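# Place the green block into the blue tray

## Task

Get the green block into the blue tray, paying no attention to any signs that may be there.

## Robot and tools

Robot: two arms, left_arm and right_arm, each with six joints and a two-finger gripper. Bases in the scene frame: left_arm at (0, +0.231, 0) m, quat_wxyz (+1.000, 0, 0, -0.020); right_arm at (-0.043, -0.314, 0) m, quat_wxyz (+1.000, 0, 0, +0.015). Scene frame: origin at table-top height midway between the nominal bases, +x out over the table, +z up, left_arm on the +y side. Arm names do not match image sides. Each arm reports its gripper pose (end_effector_position in metres, end_effector_quat_wxyz) in its own base frame. Fixed cameras and the table use the scene frame. Reported hand poses can be off by a few centimetres, more when reaching far. The fingers point along the gripper's +z axis and open and close along its y axis. The reported position is the point between the pads, about 1 cm short of the fingertips.

Joint order, used in every row and every per-joint list: shoulder, elbow, waist, wrist pitch, wrist yaw, wrist roll. Stated ranges in rad: shoulder 0.000 to 3.142, elbow 0.000 to 3.019, waist -2.880 to 2.880, wrist pitch -1.693 to 1.571, wrist yaw -1.571 to 1.571, wrist roll -2.094 to 2.094. The true ends can differ from these by up to 0.084 rad.

Row format: one flat list of 14 numbers covering both arms. First come left_arm's 6 joint numbers and then its opening, then right_arm's 6 joints and its opening. Every number lies in [-1, 1]. Joint numbers are scaled offsets, not poses. They count from that arm's Joint targets as they were when the action or move began, not from the previous row. Sending the same offset again therefore moves the joint further. A value of 1.0 equals 2.811 rad for shoulder and waist, 2.53 for elbow, 2.575 for wrist pitch, 8.12 for wrist yaw and 9.528 for wrist roll. Sending 0 for all of an arm's joints re-commands its current targets. The opening number is absolute: +1 is fully open, -1 is closed. It is not an offset, so to leave a gripper unchanged, repeat its current command. A 0 there half-closes it.

execute_actions(actions, cameras): actions is a list of actions. Each action is a table of up to 15 rows, one per 1/30 s step, and a short table repeats its last row to fill 15 steps. If an action would push a joint more than 0.084 rad beyond its range, that action is rejected for both arms. A malformed action rejects the whole call, and so does a first action that fails the range check. A joint sent past its real end stops there, and the result then reports "joint sent to its limit". An empty actions list returns a full state report with images. cameras: ["all"], [] or names such as cam_high, cam_low, cam_over, cam_left_wrist, cam_right_wrist. An unknown name invalidates the call.

move(target, speed, blend, opening_speed, grip_force, blocking, cameras): drives all joints together along paths toward target. target is one 14-number row, or a list of up to 15 rows. Every row is an offset from the same starting Joint targets, not from the row before. speed is in rad/s for the joint with the farthest to go: 0.01 to 12.57, default 0.5, either one value or one per target. blend is in rad and rounds corners between list targets; 0 means a full stop at each. opening_speed is the rate of opening change on the -1..+1 scale per second, at least 0.2. Use it to close gently. grip_force is in newtons per pad, 10 to 50, per arm or shared, and it persists; lower forces close slowly. blocking=false returns after about 0.5 s while the motion continues. Paths last at least 0.5 s and are cut off after 10 s. Paths do not avoid obstacles or the other arm. The result adds a "move:" line: done, off_target (at rest more than 0.035 rad away), moving, held or fault, plus limits=held if steps were withheld.

wait(seconds 0 to 10): the robot holds its commands, and a running move continues. stop(): brakes a running move; this needs some distance. zoom_image(camera, region [x0,y0,x1,y1] pixels, at most 504x504): a closer view of the newest image. finished_scene(scene=1): ends the scene for good, so call it only once the block rests in the tray.

Reading results: Joint positions and velocities are per arm in the joint order above (rad, rad/s), followed by the finger gap in m (0.094 m when fully open). Joint targets are the base for your next offsets. grip_measured uses the opening scale and reads slightly wide when empty. On a firmly held part it reads a little below the part's width. If it drops to near closed, the grip missed. "joint command not followed" means the clearance check changed some steps. Torques are noisy and offset, and numbers 2 and 4 wrap at ±28 N m. MOTOR HOT warns of heating; at 100 °C an arm goes limp for 30 to 60 s.

Motion limits: each joint target stays within a fixed lead of its measured angle. A target that would move the gripper more than 110 mm is scaled back, so large motions take several actions or a move. To end a push, command the targets back past the measured positions.

Avoid: letting the block fall off the table or dropping it from a height, fast impacts, hard pushes, and any contact between the arms, including one gripper closing on the other's fingers. Set the block down in the tray, then open the gripper well above grip_measured before lifting away. Cameras: cam_high, cam_low, cam_over, cam_left_wrist, cam_right_wrist, each 896x504 pixels.

Each tool is called after "Request:" as name(argument=value, ...) on one line, values as JSON.

## Session

Request:
execute_actions(actions=[])

Scene clock: 0.00 s.
left_arm: end_effector_position=(+0.4619, -0.5603, +0.2606) grip_measured=+1.000 end_effector_quat_wxyz=(+0.561, +0.353, +0.676, -0.321) | right_arm: end_effector_position=(+0.4737, -0.3680, +0.3235) grip_measured=+1.000 end_effector_quat_wxyz=(+0.471, +0.291, +0.814, +0.175)
Joint names: [shoulder, elbow, waist, wrist pitch, wrist yaw, wrist roll]
Joint positions: left_arm=[1.739 1.215 -0.844 0.357 0.155 -0.014 0.094] | right_arm=[1.485 1.34 -0.853 -0.575 -0.722 0.173 0.094]
Joint velocities: within noise
Joint torques (N m): no reading
Motor temperatures (°C): left_arm=[23 25 21 29 28 25 30] | right_arm=[24 23 29 26 26 25 26]
Heat: left arm: hottest gripper 30 °C; right arm: hottest waist 29 °C.
Joint targets: left_arm=[1.748 1.237 -0.844 0.360 0.155 -0.014] | right_arm=[1.483 1.369 -0.853 -0.571 -0.722 0.173]
Tool commands: left_gripper/opening=+1.0 right_gripper/opening=+1.0

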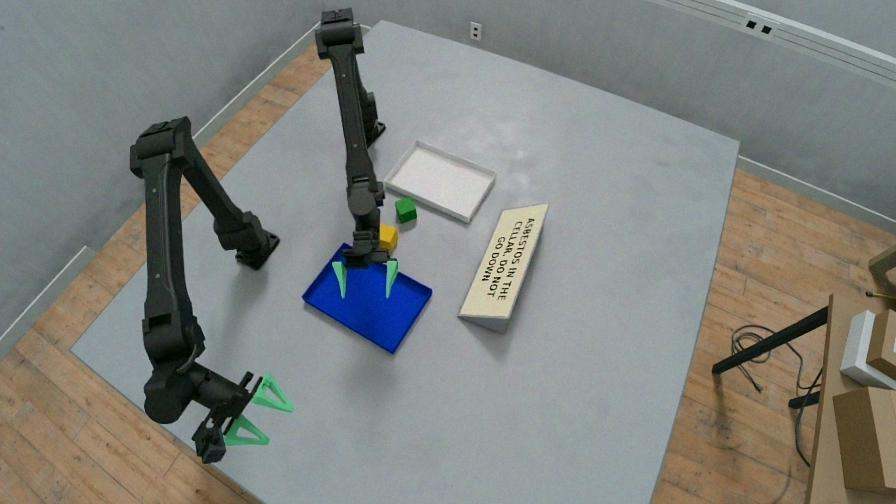

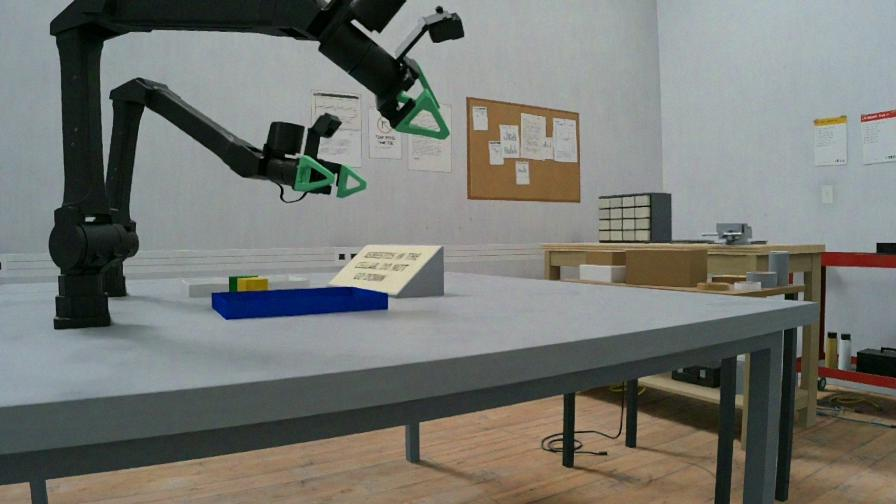

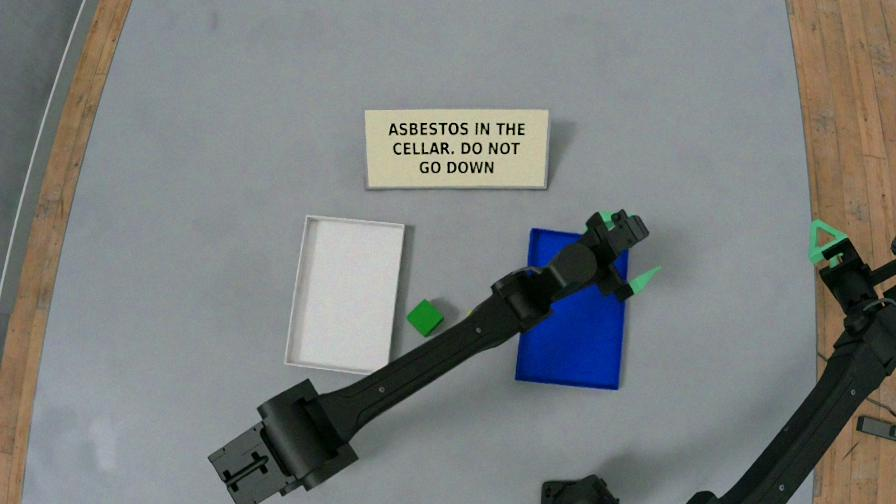

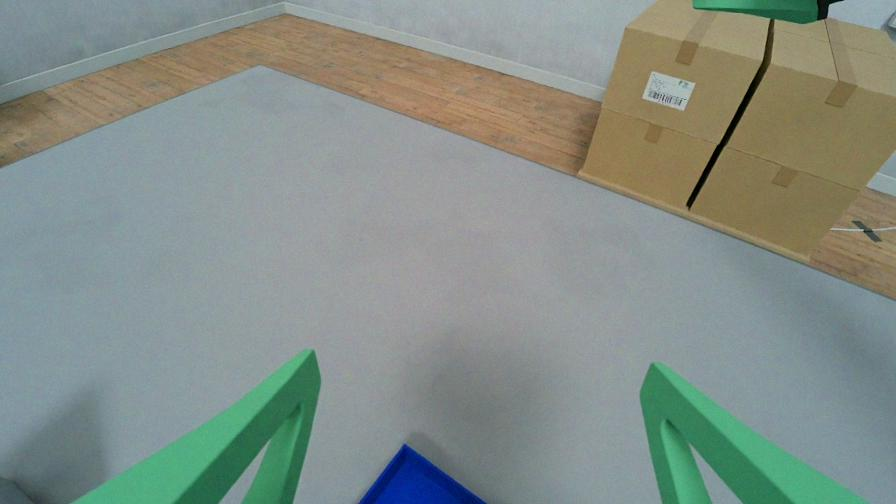

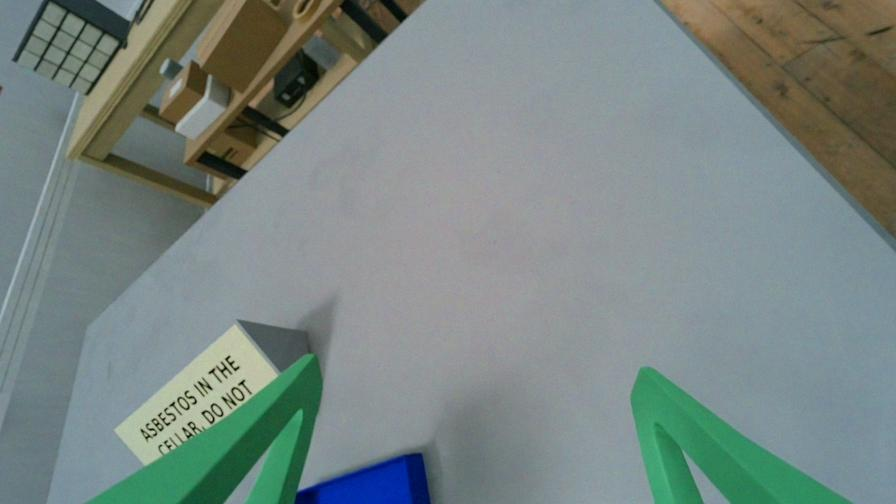

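Request:
move(target=[-0.1402,-0.0071,0.0605,-0.6975,-0.0191,0.0015,1,0,0,0,0,0,0,1], speed=1.2, cameras=["cam_over","cam_left_wrist","cam_high"])

Scene clock: 50.30 s.
left_arm: end_effector_position=(+0.2976, -0.2456, +0.2143) grip_measured=+1.000 end_effector_quat_wxyz=(+0.001, +0.330, +0.944, -0.002) | right_arm: end_effector_position=(+0.4737, -0.3680, +0.3235) grip_measured=+1.000 end_effector_quat_wxyz=(+0.471, +0.291, +0.814, +0.175)
Joint names: [shoulder, elbow, waist, wrist pitch, wrist yaw, wrist roll]
Joint positions: left_arm=[1.354 1.215 -0.687 -1.428 0.004 -0.014 0.094] | right_arm=[1.485 1.34 -0.853 -0.575 -0.722 0.173 0.094]
Joint torques (N m): left_arm=[-8.41 11.11 0.15 0.25 -0.15 0.07] | right_arm=[-12.22 12.37 1.67 2.09 -0.25 -0.15]
Motor temperatures (°C): left_arm=[26 29 21 29 27 25 29] | right_arm=[26 31 28 25 25 24 25]
Heat: left arm: hottest elbow 29 °C; right arm: hottest elbow 31 °C.
Joint targets: left_arm=[1.353 1.219 -0.673 -1.436 0.000 0.001] | right_arm=[1.483 1.369 -0.853 -0.571 -0.722 0.173]
move: done
Images, in order (width x height): cam_high 896x504, cam_over 896x504, cam_left_wrist 896x504.

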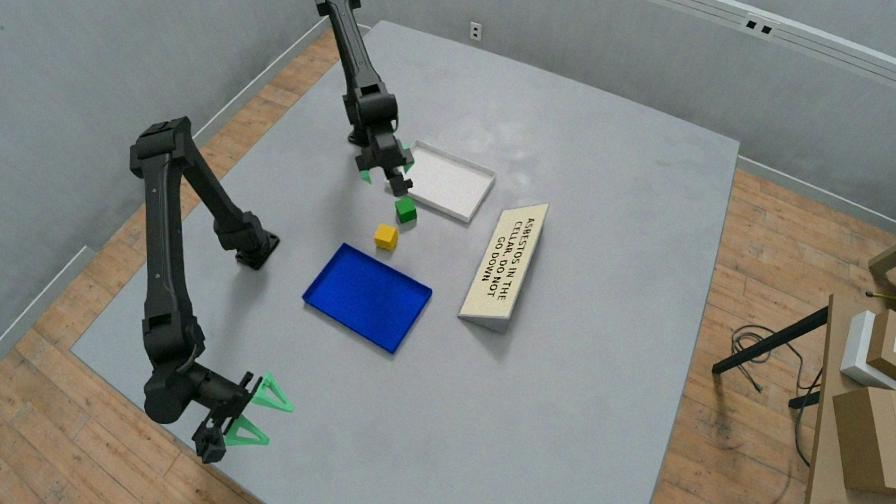

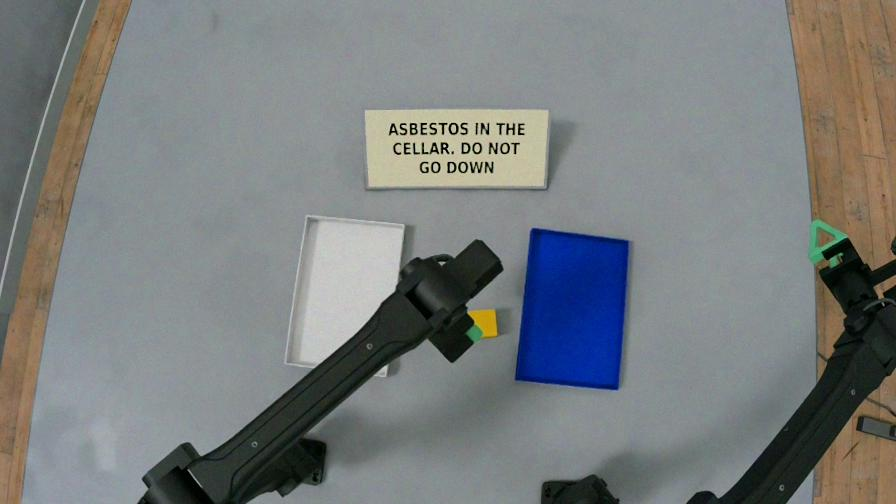

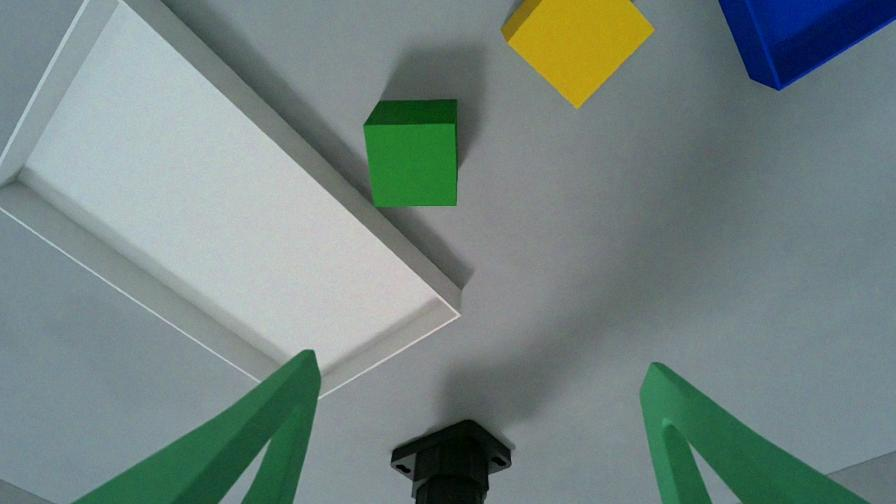

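Request:
move(target=[0.0102,-0.0810,0.0178,0.0903,0,0.0053,1,0,0,0,0,0,0,1], speed=0.5, cameras=["cam_left_wrist"])

Scene clock: 76.80 s.
left_arm: end_effector_position=(+0.3009, -0.2239, +0.1372) grip_measured=+1.000 end_effector_quat_wxyz=(+0.005, +0.329, +0.944, -0.003) | right_arm: end_effector_position=(+0.4737, -0.3680, +0.3235) grip_measured=+1.000 end_effector_quat_wxyz=(+0.471, +0.291, +0.814, +0.175)
Joint names: [shoulder, elbow, waist, wrist pitch, wrist yaw, wrist roll]
Joint positions: left_arm=[1.371 1.024 -0.637 -1.213 0.003 0.034 0.094] | right_arm=[1.485 1.34 -0.853 -0.575 -0.722 0.173 0.094]
Joint torques (N m): left_arm=[-7.3 9.28 0.15 0.94 -0.12 0.08] | right_arm=[-12.4 12.36 1.85 2.06 -0.26 -0.15]
Heat: left arm: hottest elbow 29 °C; right arm: hottest elbow 33 °C.
Joint targets: left_arm=[1.382 1.014 -0.624 -1.204 0.000 0.051] | right_arm=[1.483 1.369 -0.853 -0.571 -0.722 0.173]
move: done
Images, in order (width x height): cam_left_wrist 896x504.

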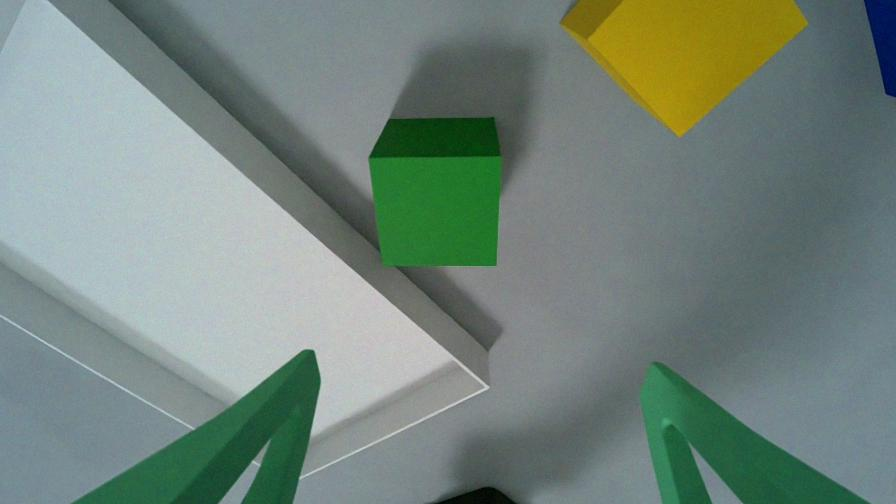

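Request:
move(target=[[0.0157,0.0150,0.0121,0.0027,0,0.0035,0.6,0,0,0,0,0,0,1],[0.0651,-0.0565,0.0121,0.1270,0,0.0035,0.6,0,0,0,0,0,0,1]], speed=[0.3,0.25], blend=[0.005,0], cameras=["cam_left_wrist"])

Scene clock: 105.97 s.
left_arm: end_effector_position=(+0.3171, -0.2189, +0.0257) grip_measured=+0.601 end_effector_quat_wxyz=(+0.007, +0.329, +0.944, -0.003) | right_arm: end_effector_position=(+0.4737, -0.3680, +0.3235) grip_measured=+1.000 end_effector_quat_wxyz=(+0.471, +0.291, +0.814, +0.175)
Joint names: [shoulder, elbow, waist, wrist pitch, wrist yaw, wrist roll]
Joint positions: left_arm=[1.55 0.881 -0.602 -0.886 0.002 0.068 0.075] | right_arm=[1.485 1.34 -0.853 -0.575 -0.722 0.173 0.094]
Joint torques (N m): left_arm=[-8.06 7.51 0.03 0.98 -0.11 0.09] | right_arm=[-12.34 12.38 1.79 2.09 -0.25 -0.15]
Heat: left arm: hottest elbow 28 °C; right arm: hottest elbow 34 °C.
Joint targets: left_arm=[1.565 0.871 -0.589 -0.877 0.000 0.084] | right_arm=[1.483 1.369 -0.853 -0.571 -0.722 0.173]
move: done
Images, in order (width x height): cam_left_wrist 896x504.

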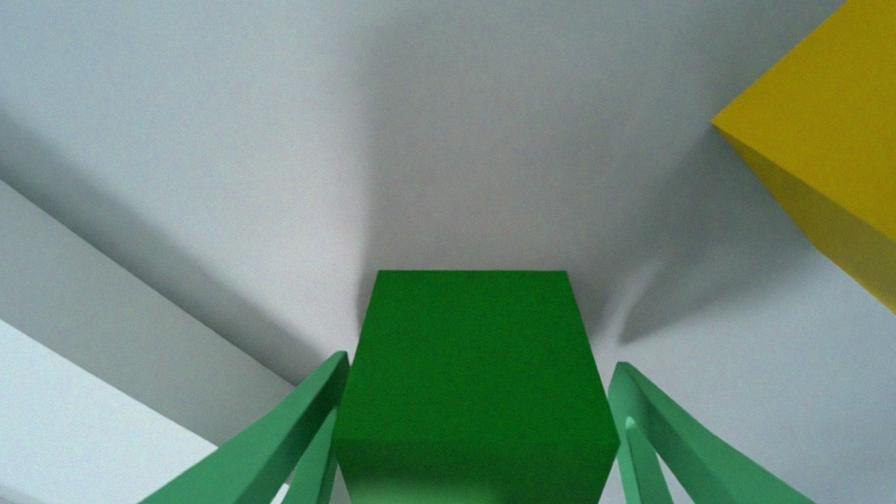

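Request:
move(target=[[0,0,0,0,0,0,-0.1,0,0,0,0,0,0,1],[-0.0494,0.0715,0,-0.1243,0,0,-0.1,0,0,0,0,0,0,1],[0.1871,0.3901,-0.1316,-0.1852,0,0,-0.1,0,0,0,0,0,0,1]], speed=[0.5,0.3,0.6], blend=[0,0.08,0], opening_speed=0.8, cameras=["cam_left_wrist","cam_over","cam_low"])

Scene clock: 150.40 s.
left_arm: end_effector_position=(+0.3550, -0.5081, +0.0762) grip_measured=+0.047 end_effector_quat_wxyz=(-0.024, +0.492, +0.870, +0.010) | right_arm: end_effector_position=(+0.4737, -0.3680, +0.3235) grip_measured=+1.000 end_effector_quat_wxyz=(+0.471, +0.291, +0.814, +0.175)
Joint names: [shoulder, elbow, waist, wrist pitch, wrist yaw, wrist roll]
Joint positions: left_arm=[2.079 1.802 -0.96 -1.346 0.002 0.069 0.049] | right_arm=[1.485 1.34 -0.853 -0.575 -0.722 0.173 0.094]
Joint torques (N m): left_arm=[-16.97 15.56 -1.26 0.14 -0.1 0.08] | right_arm=[-12.34 12.38 1.79 2.06 -0.25 -0.15]
Heat: left arm: hottest elbow 28 °C; right arm: hottest elbow 35 °C.
Joint targets: left_arm=[2.091 1.858 -0.959 -1.354 0.000 0.085] | right_arm=[1.483 1.369 -0.853 -0.571 -0.722 0.173]
move: off_target (left_arm); left_arm: the elbow is farthest, 0.056 rad from its target
Images, in order (width x height): cam_low 896x504, cam_over 896x504, cam_left_wrist 896x504.

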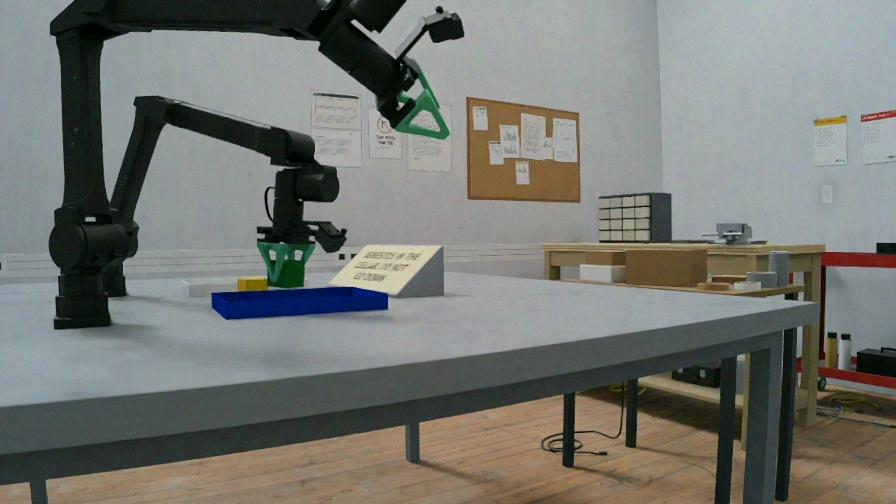

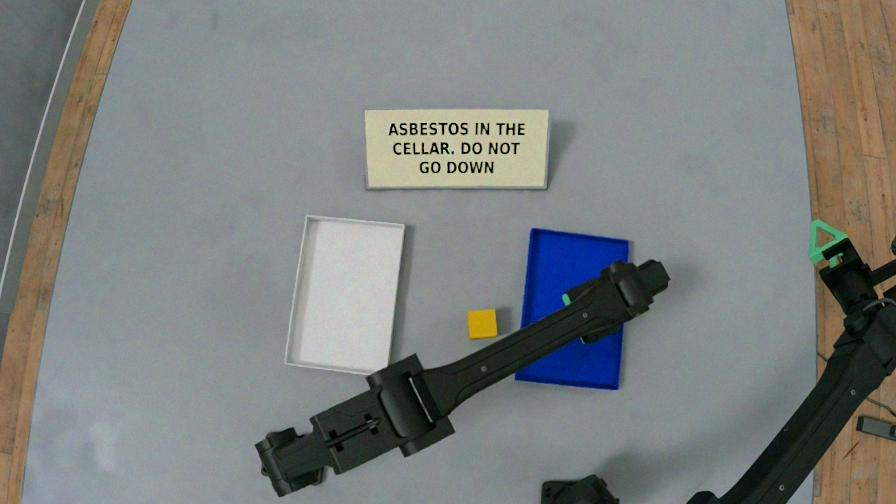

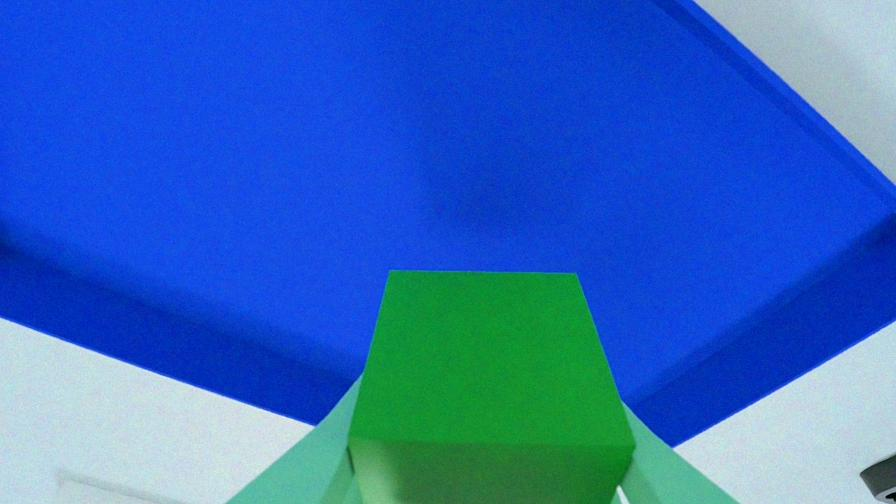

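Request:
move(target=[0.0095,-0.0275,0,0.0575,0,0,-0.1,0,0,0,0,0,0,1], speed=0.15, cameras=["cam_left_wrist","cam_low"])

Scene clock: 169.17 s.
left_arm: end_effector_position=(+0.3720, -0.5323, +0.0639) grip_measured=+0.047 end_effector_quat_wxyz=(+0.025, +0.492, +0.870, -0.013) | right_arm: end_effector_position=(+0.4737, -0.3680, +0.3235) grip_measured=+1.000 end_effector_quat_wxyz=(+0.471, +0.291, +0.814, +0.175)
Joint names: [shoulder, elbow, waist, wrist pitch, wrist yaw, wrist roll]
Joint positions: left_arm=[2.096 1.797 -0.96 -1.215 0.002 0.069 0.049] | right_arm=[1.485 1.34 -0.853 -0.575 -0.722 0.173 0.094]
Joint torques (N m): left_arm=[-16.62 9.62 -1.08 1.1 -0.11 0.08] | right_arm=[-12.34 12.4 1.79 2.07 -0.26 -0.14]
Motor temperatures (°C): left_arm=[26 31 21 27 26 24 28] | right_arm=[27 36 28 24 23 23 24]
Heat: left arm: hottest elbow 31 °C; right arm: hottest elbow 36 °C.
Joint targets: left_arm=[2.118 1.788 -0.959 -1.205 0.000 0.084] | right_arm=[1.483 1.369 -0.853 -0.571 -0.722 0.173]
move: done
Images, in order (width x height): cam_low 896x504, cam_left_wrist 896x504.

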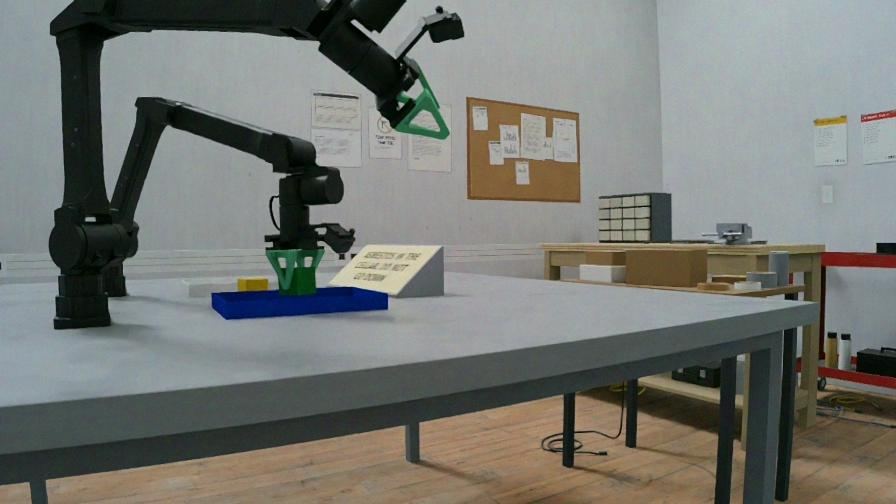

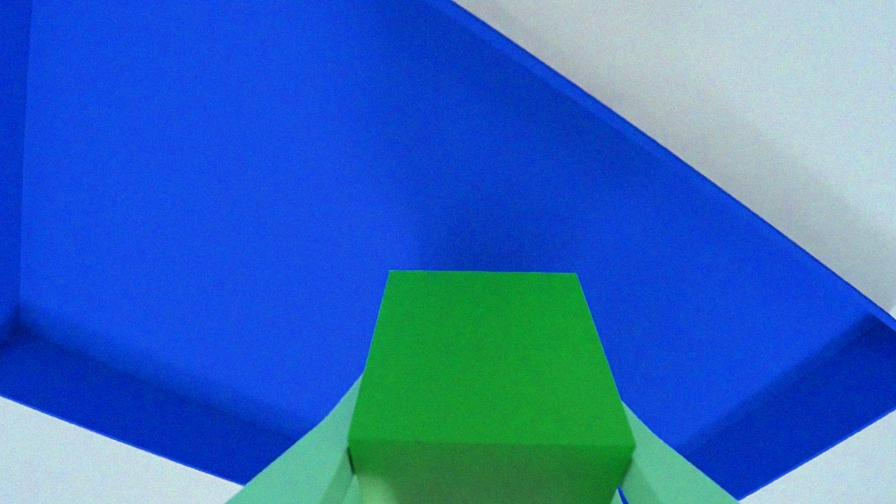

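Request:
move(target=[0.0012,-0.0278,0,0.007,0,0,-0.1,0,0,0,0,0,0,1], speed=0.12, cameras=["cam_left_wrist","cam_low"])

Scene clock: 177.37 s.
left_arm: end_effector_position=(+0.3591, -0.5140, +0.0347) grip_measured=+0.047 end_effector_quat_wxyz=(-0.001, +0.492, +0.871, -0.001) | right_arm: end_effector_position=(+0.4737, -0.3680, +0.3235) grip_measured=+1.000 end_effector_quat_wxyz=(+0.471, +0.291, +0.814, +0.175)
Joint names: [shoulder, elbow, waist, wrist pitch, wrist yaw, wrist roll]
Joint positions: left_arm=[2.101 1.726 -0.96 -1.196 0.002 0.069 0.049] | right_arm=[1.485 1.34 -0.853 -0.575 -0.722 0.173 0.094]
Joint torques (N m): left_arm=[-16.38 9.25 -1.14 0.88 -0.1 0.09] | right_arm=[-12.34 12.38 1.79 2.1 -0.26 -0.14]
Heat: left arm: hottest elbow 30 °C; right arm: hottest elbow 36 °C.
Joint targets: left_arm=[2.121 1.718 -0.959 -1.187 0.000 0.084] | right_arm=[1.483 1.369 -0.853 -0.571 -0.722 0.173]
move: done
Images, in order (width x height): cam_low 896x504, cam_left_wrist 896x504.

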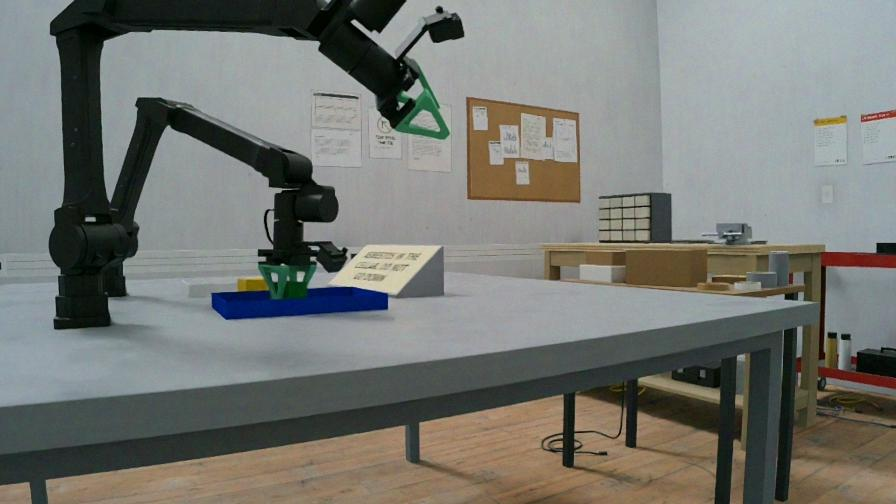

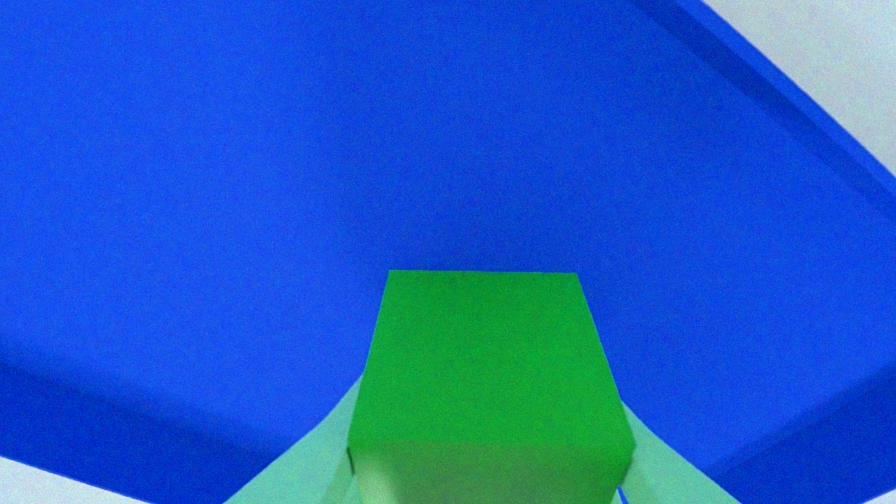

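Request:
move(target=[[0.0025,-0.0075,0,0.0101,0,0,-0.1,0,0,0,0,0,0,1],[0.0025,-0.0075,0,0.0101,0,0,0.5,0,0,0,0,0,0,1],[-0.026,0.0597,0,-0.087,0,0,0.5,0,0,0,0,0,0,1]], speed=[0.1,0.1,0.2], opening_speed=0.6, cameras=["cam_left_wrist","cam_low"])

Scene clock: 189.67 s.
left_arm: end_effector_position=(+0.3510, -0.5024, +0.1006) grip_measured=+0.499 end_effector_quat_wxyz=(-0.029, +0.492, +0.870, +0.013) | right_arm: end_effector_position=(+0.4737, -0.3680, +0.3235) grip_measured=+1.000 end_effector_quat_wxyz=(+0.471, +0.291, +0.814, +0.175)
Joint names: [shoulder, elbow, waist, wrist pitch, wrist yaw, wrist roll]
Joint positions: left_arm=[2.05 1.82 -0.96 -1.403 0.002 0.069 0.07] | right_arm=[1.485 1.34 -0.853 -0.575 -0.722 0.173 0.094]
Joint torques (N m): left_arm=[-17.79 14.97 -1.08 0.08 -0.11 0.08] | right_arm=[-12.34 12.36 1.73 2.09 -0.25 -0.14]
Heat: left arm: hottest elbow 30 °C; right arm: hottest elbow 36 °C.
Joint targets: left_arm=[2.048 1.869 -0.959 -1.412 0.000 0.084] | right_arm=[1.483 1.369 -0.853 -0.571 -0.722 0.173]
move: off_target (left_arm); left_arm: the elbow is farthest, 0.049 rad from its target
Images, in order (width x height): cam_low 896x504, cam_left_wrist 896x504.

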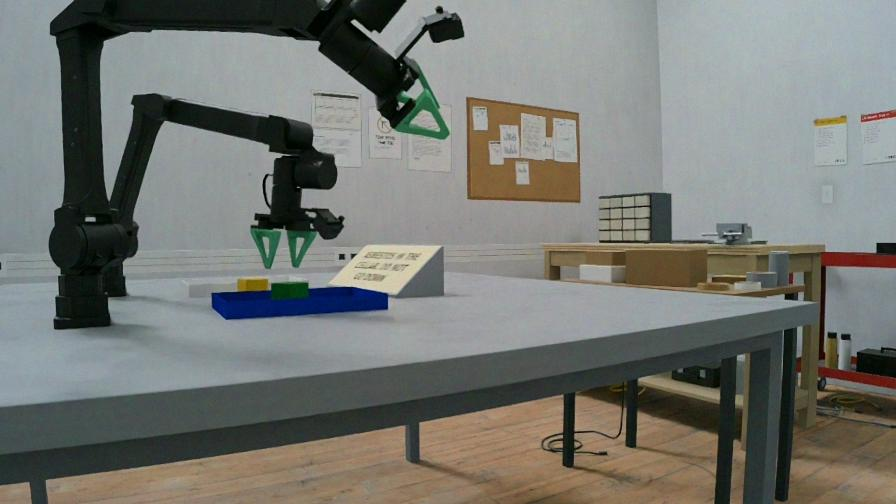

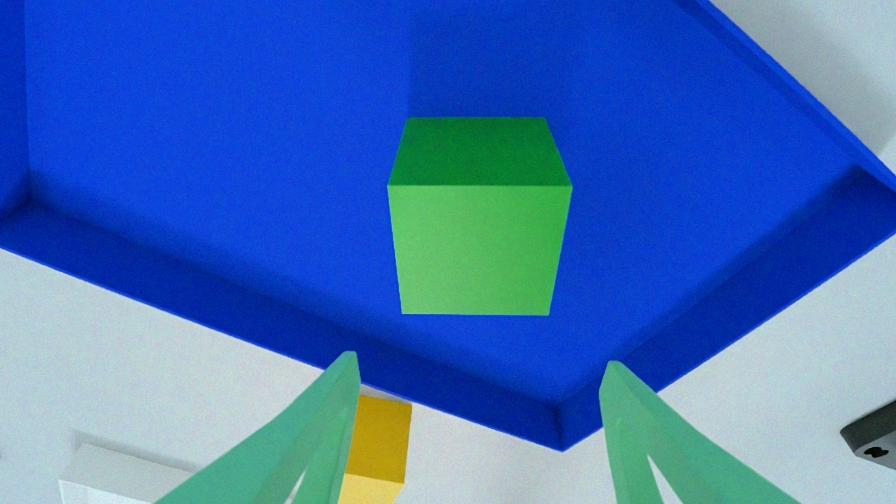

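Request:
finished_scene()

The scene is finished: the task was done.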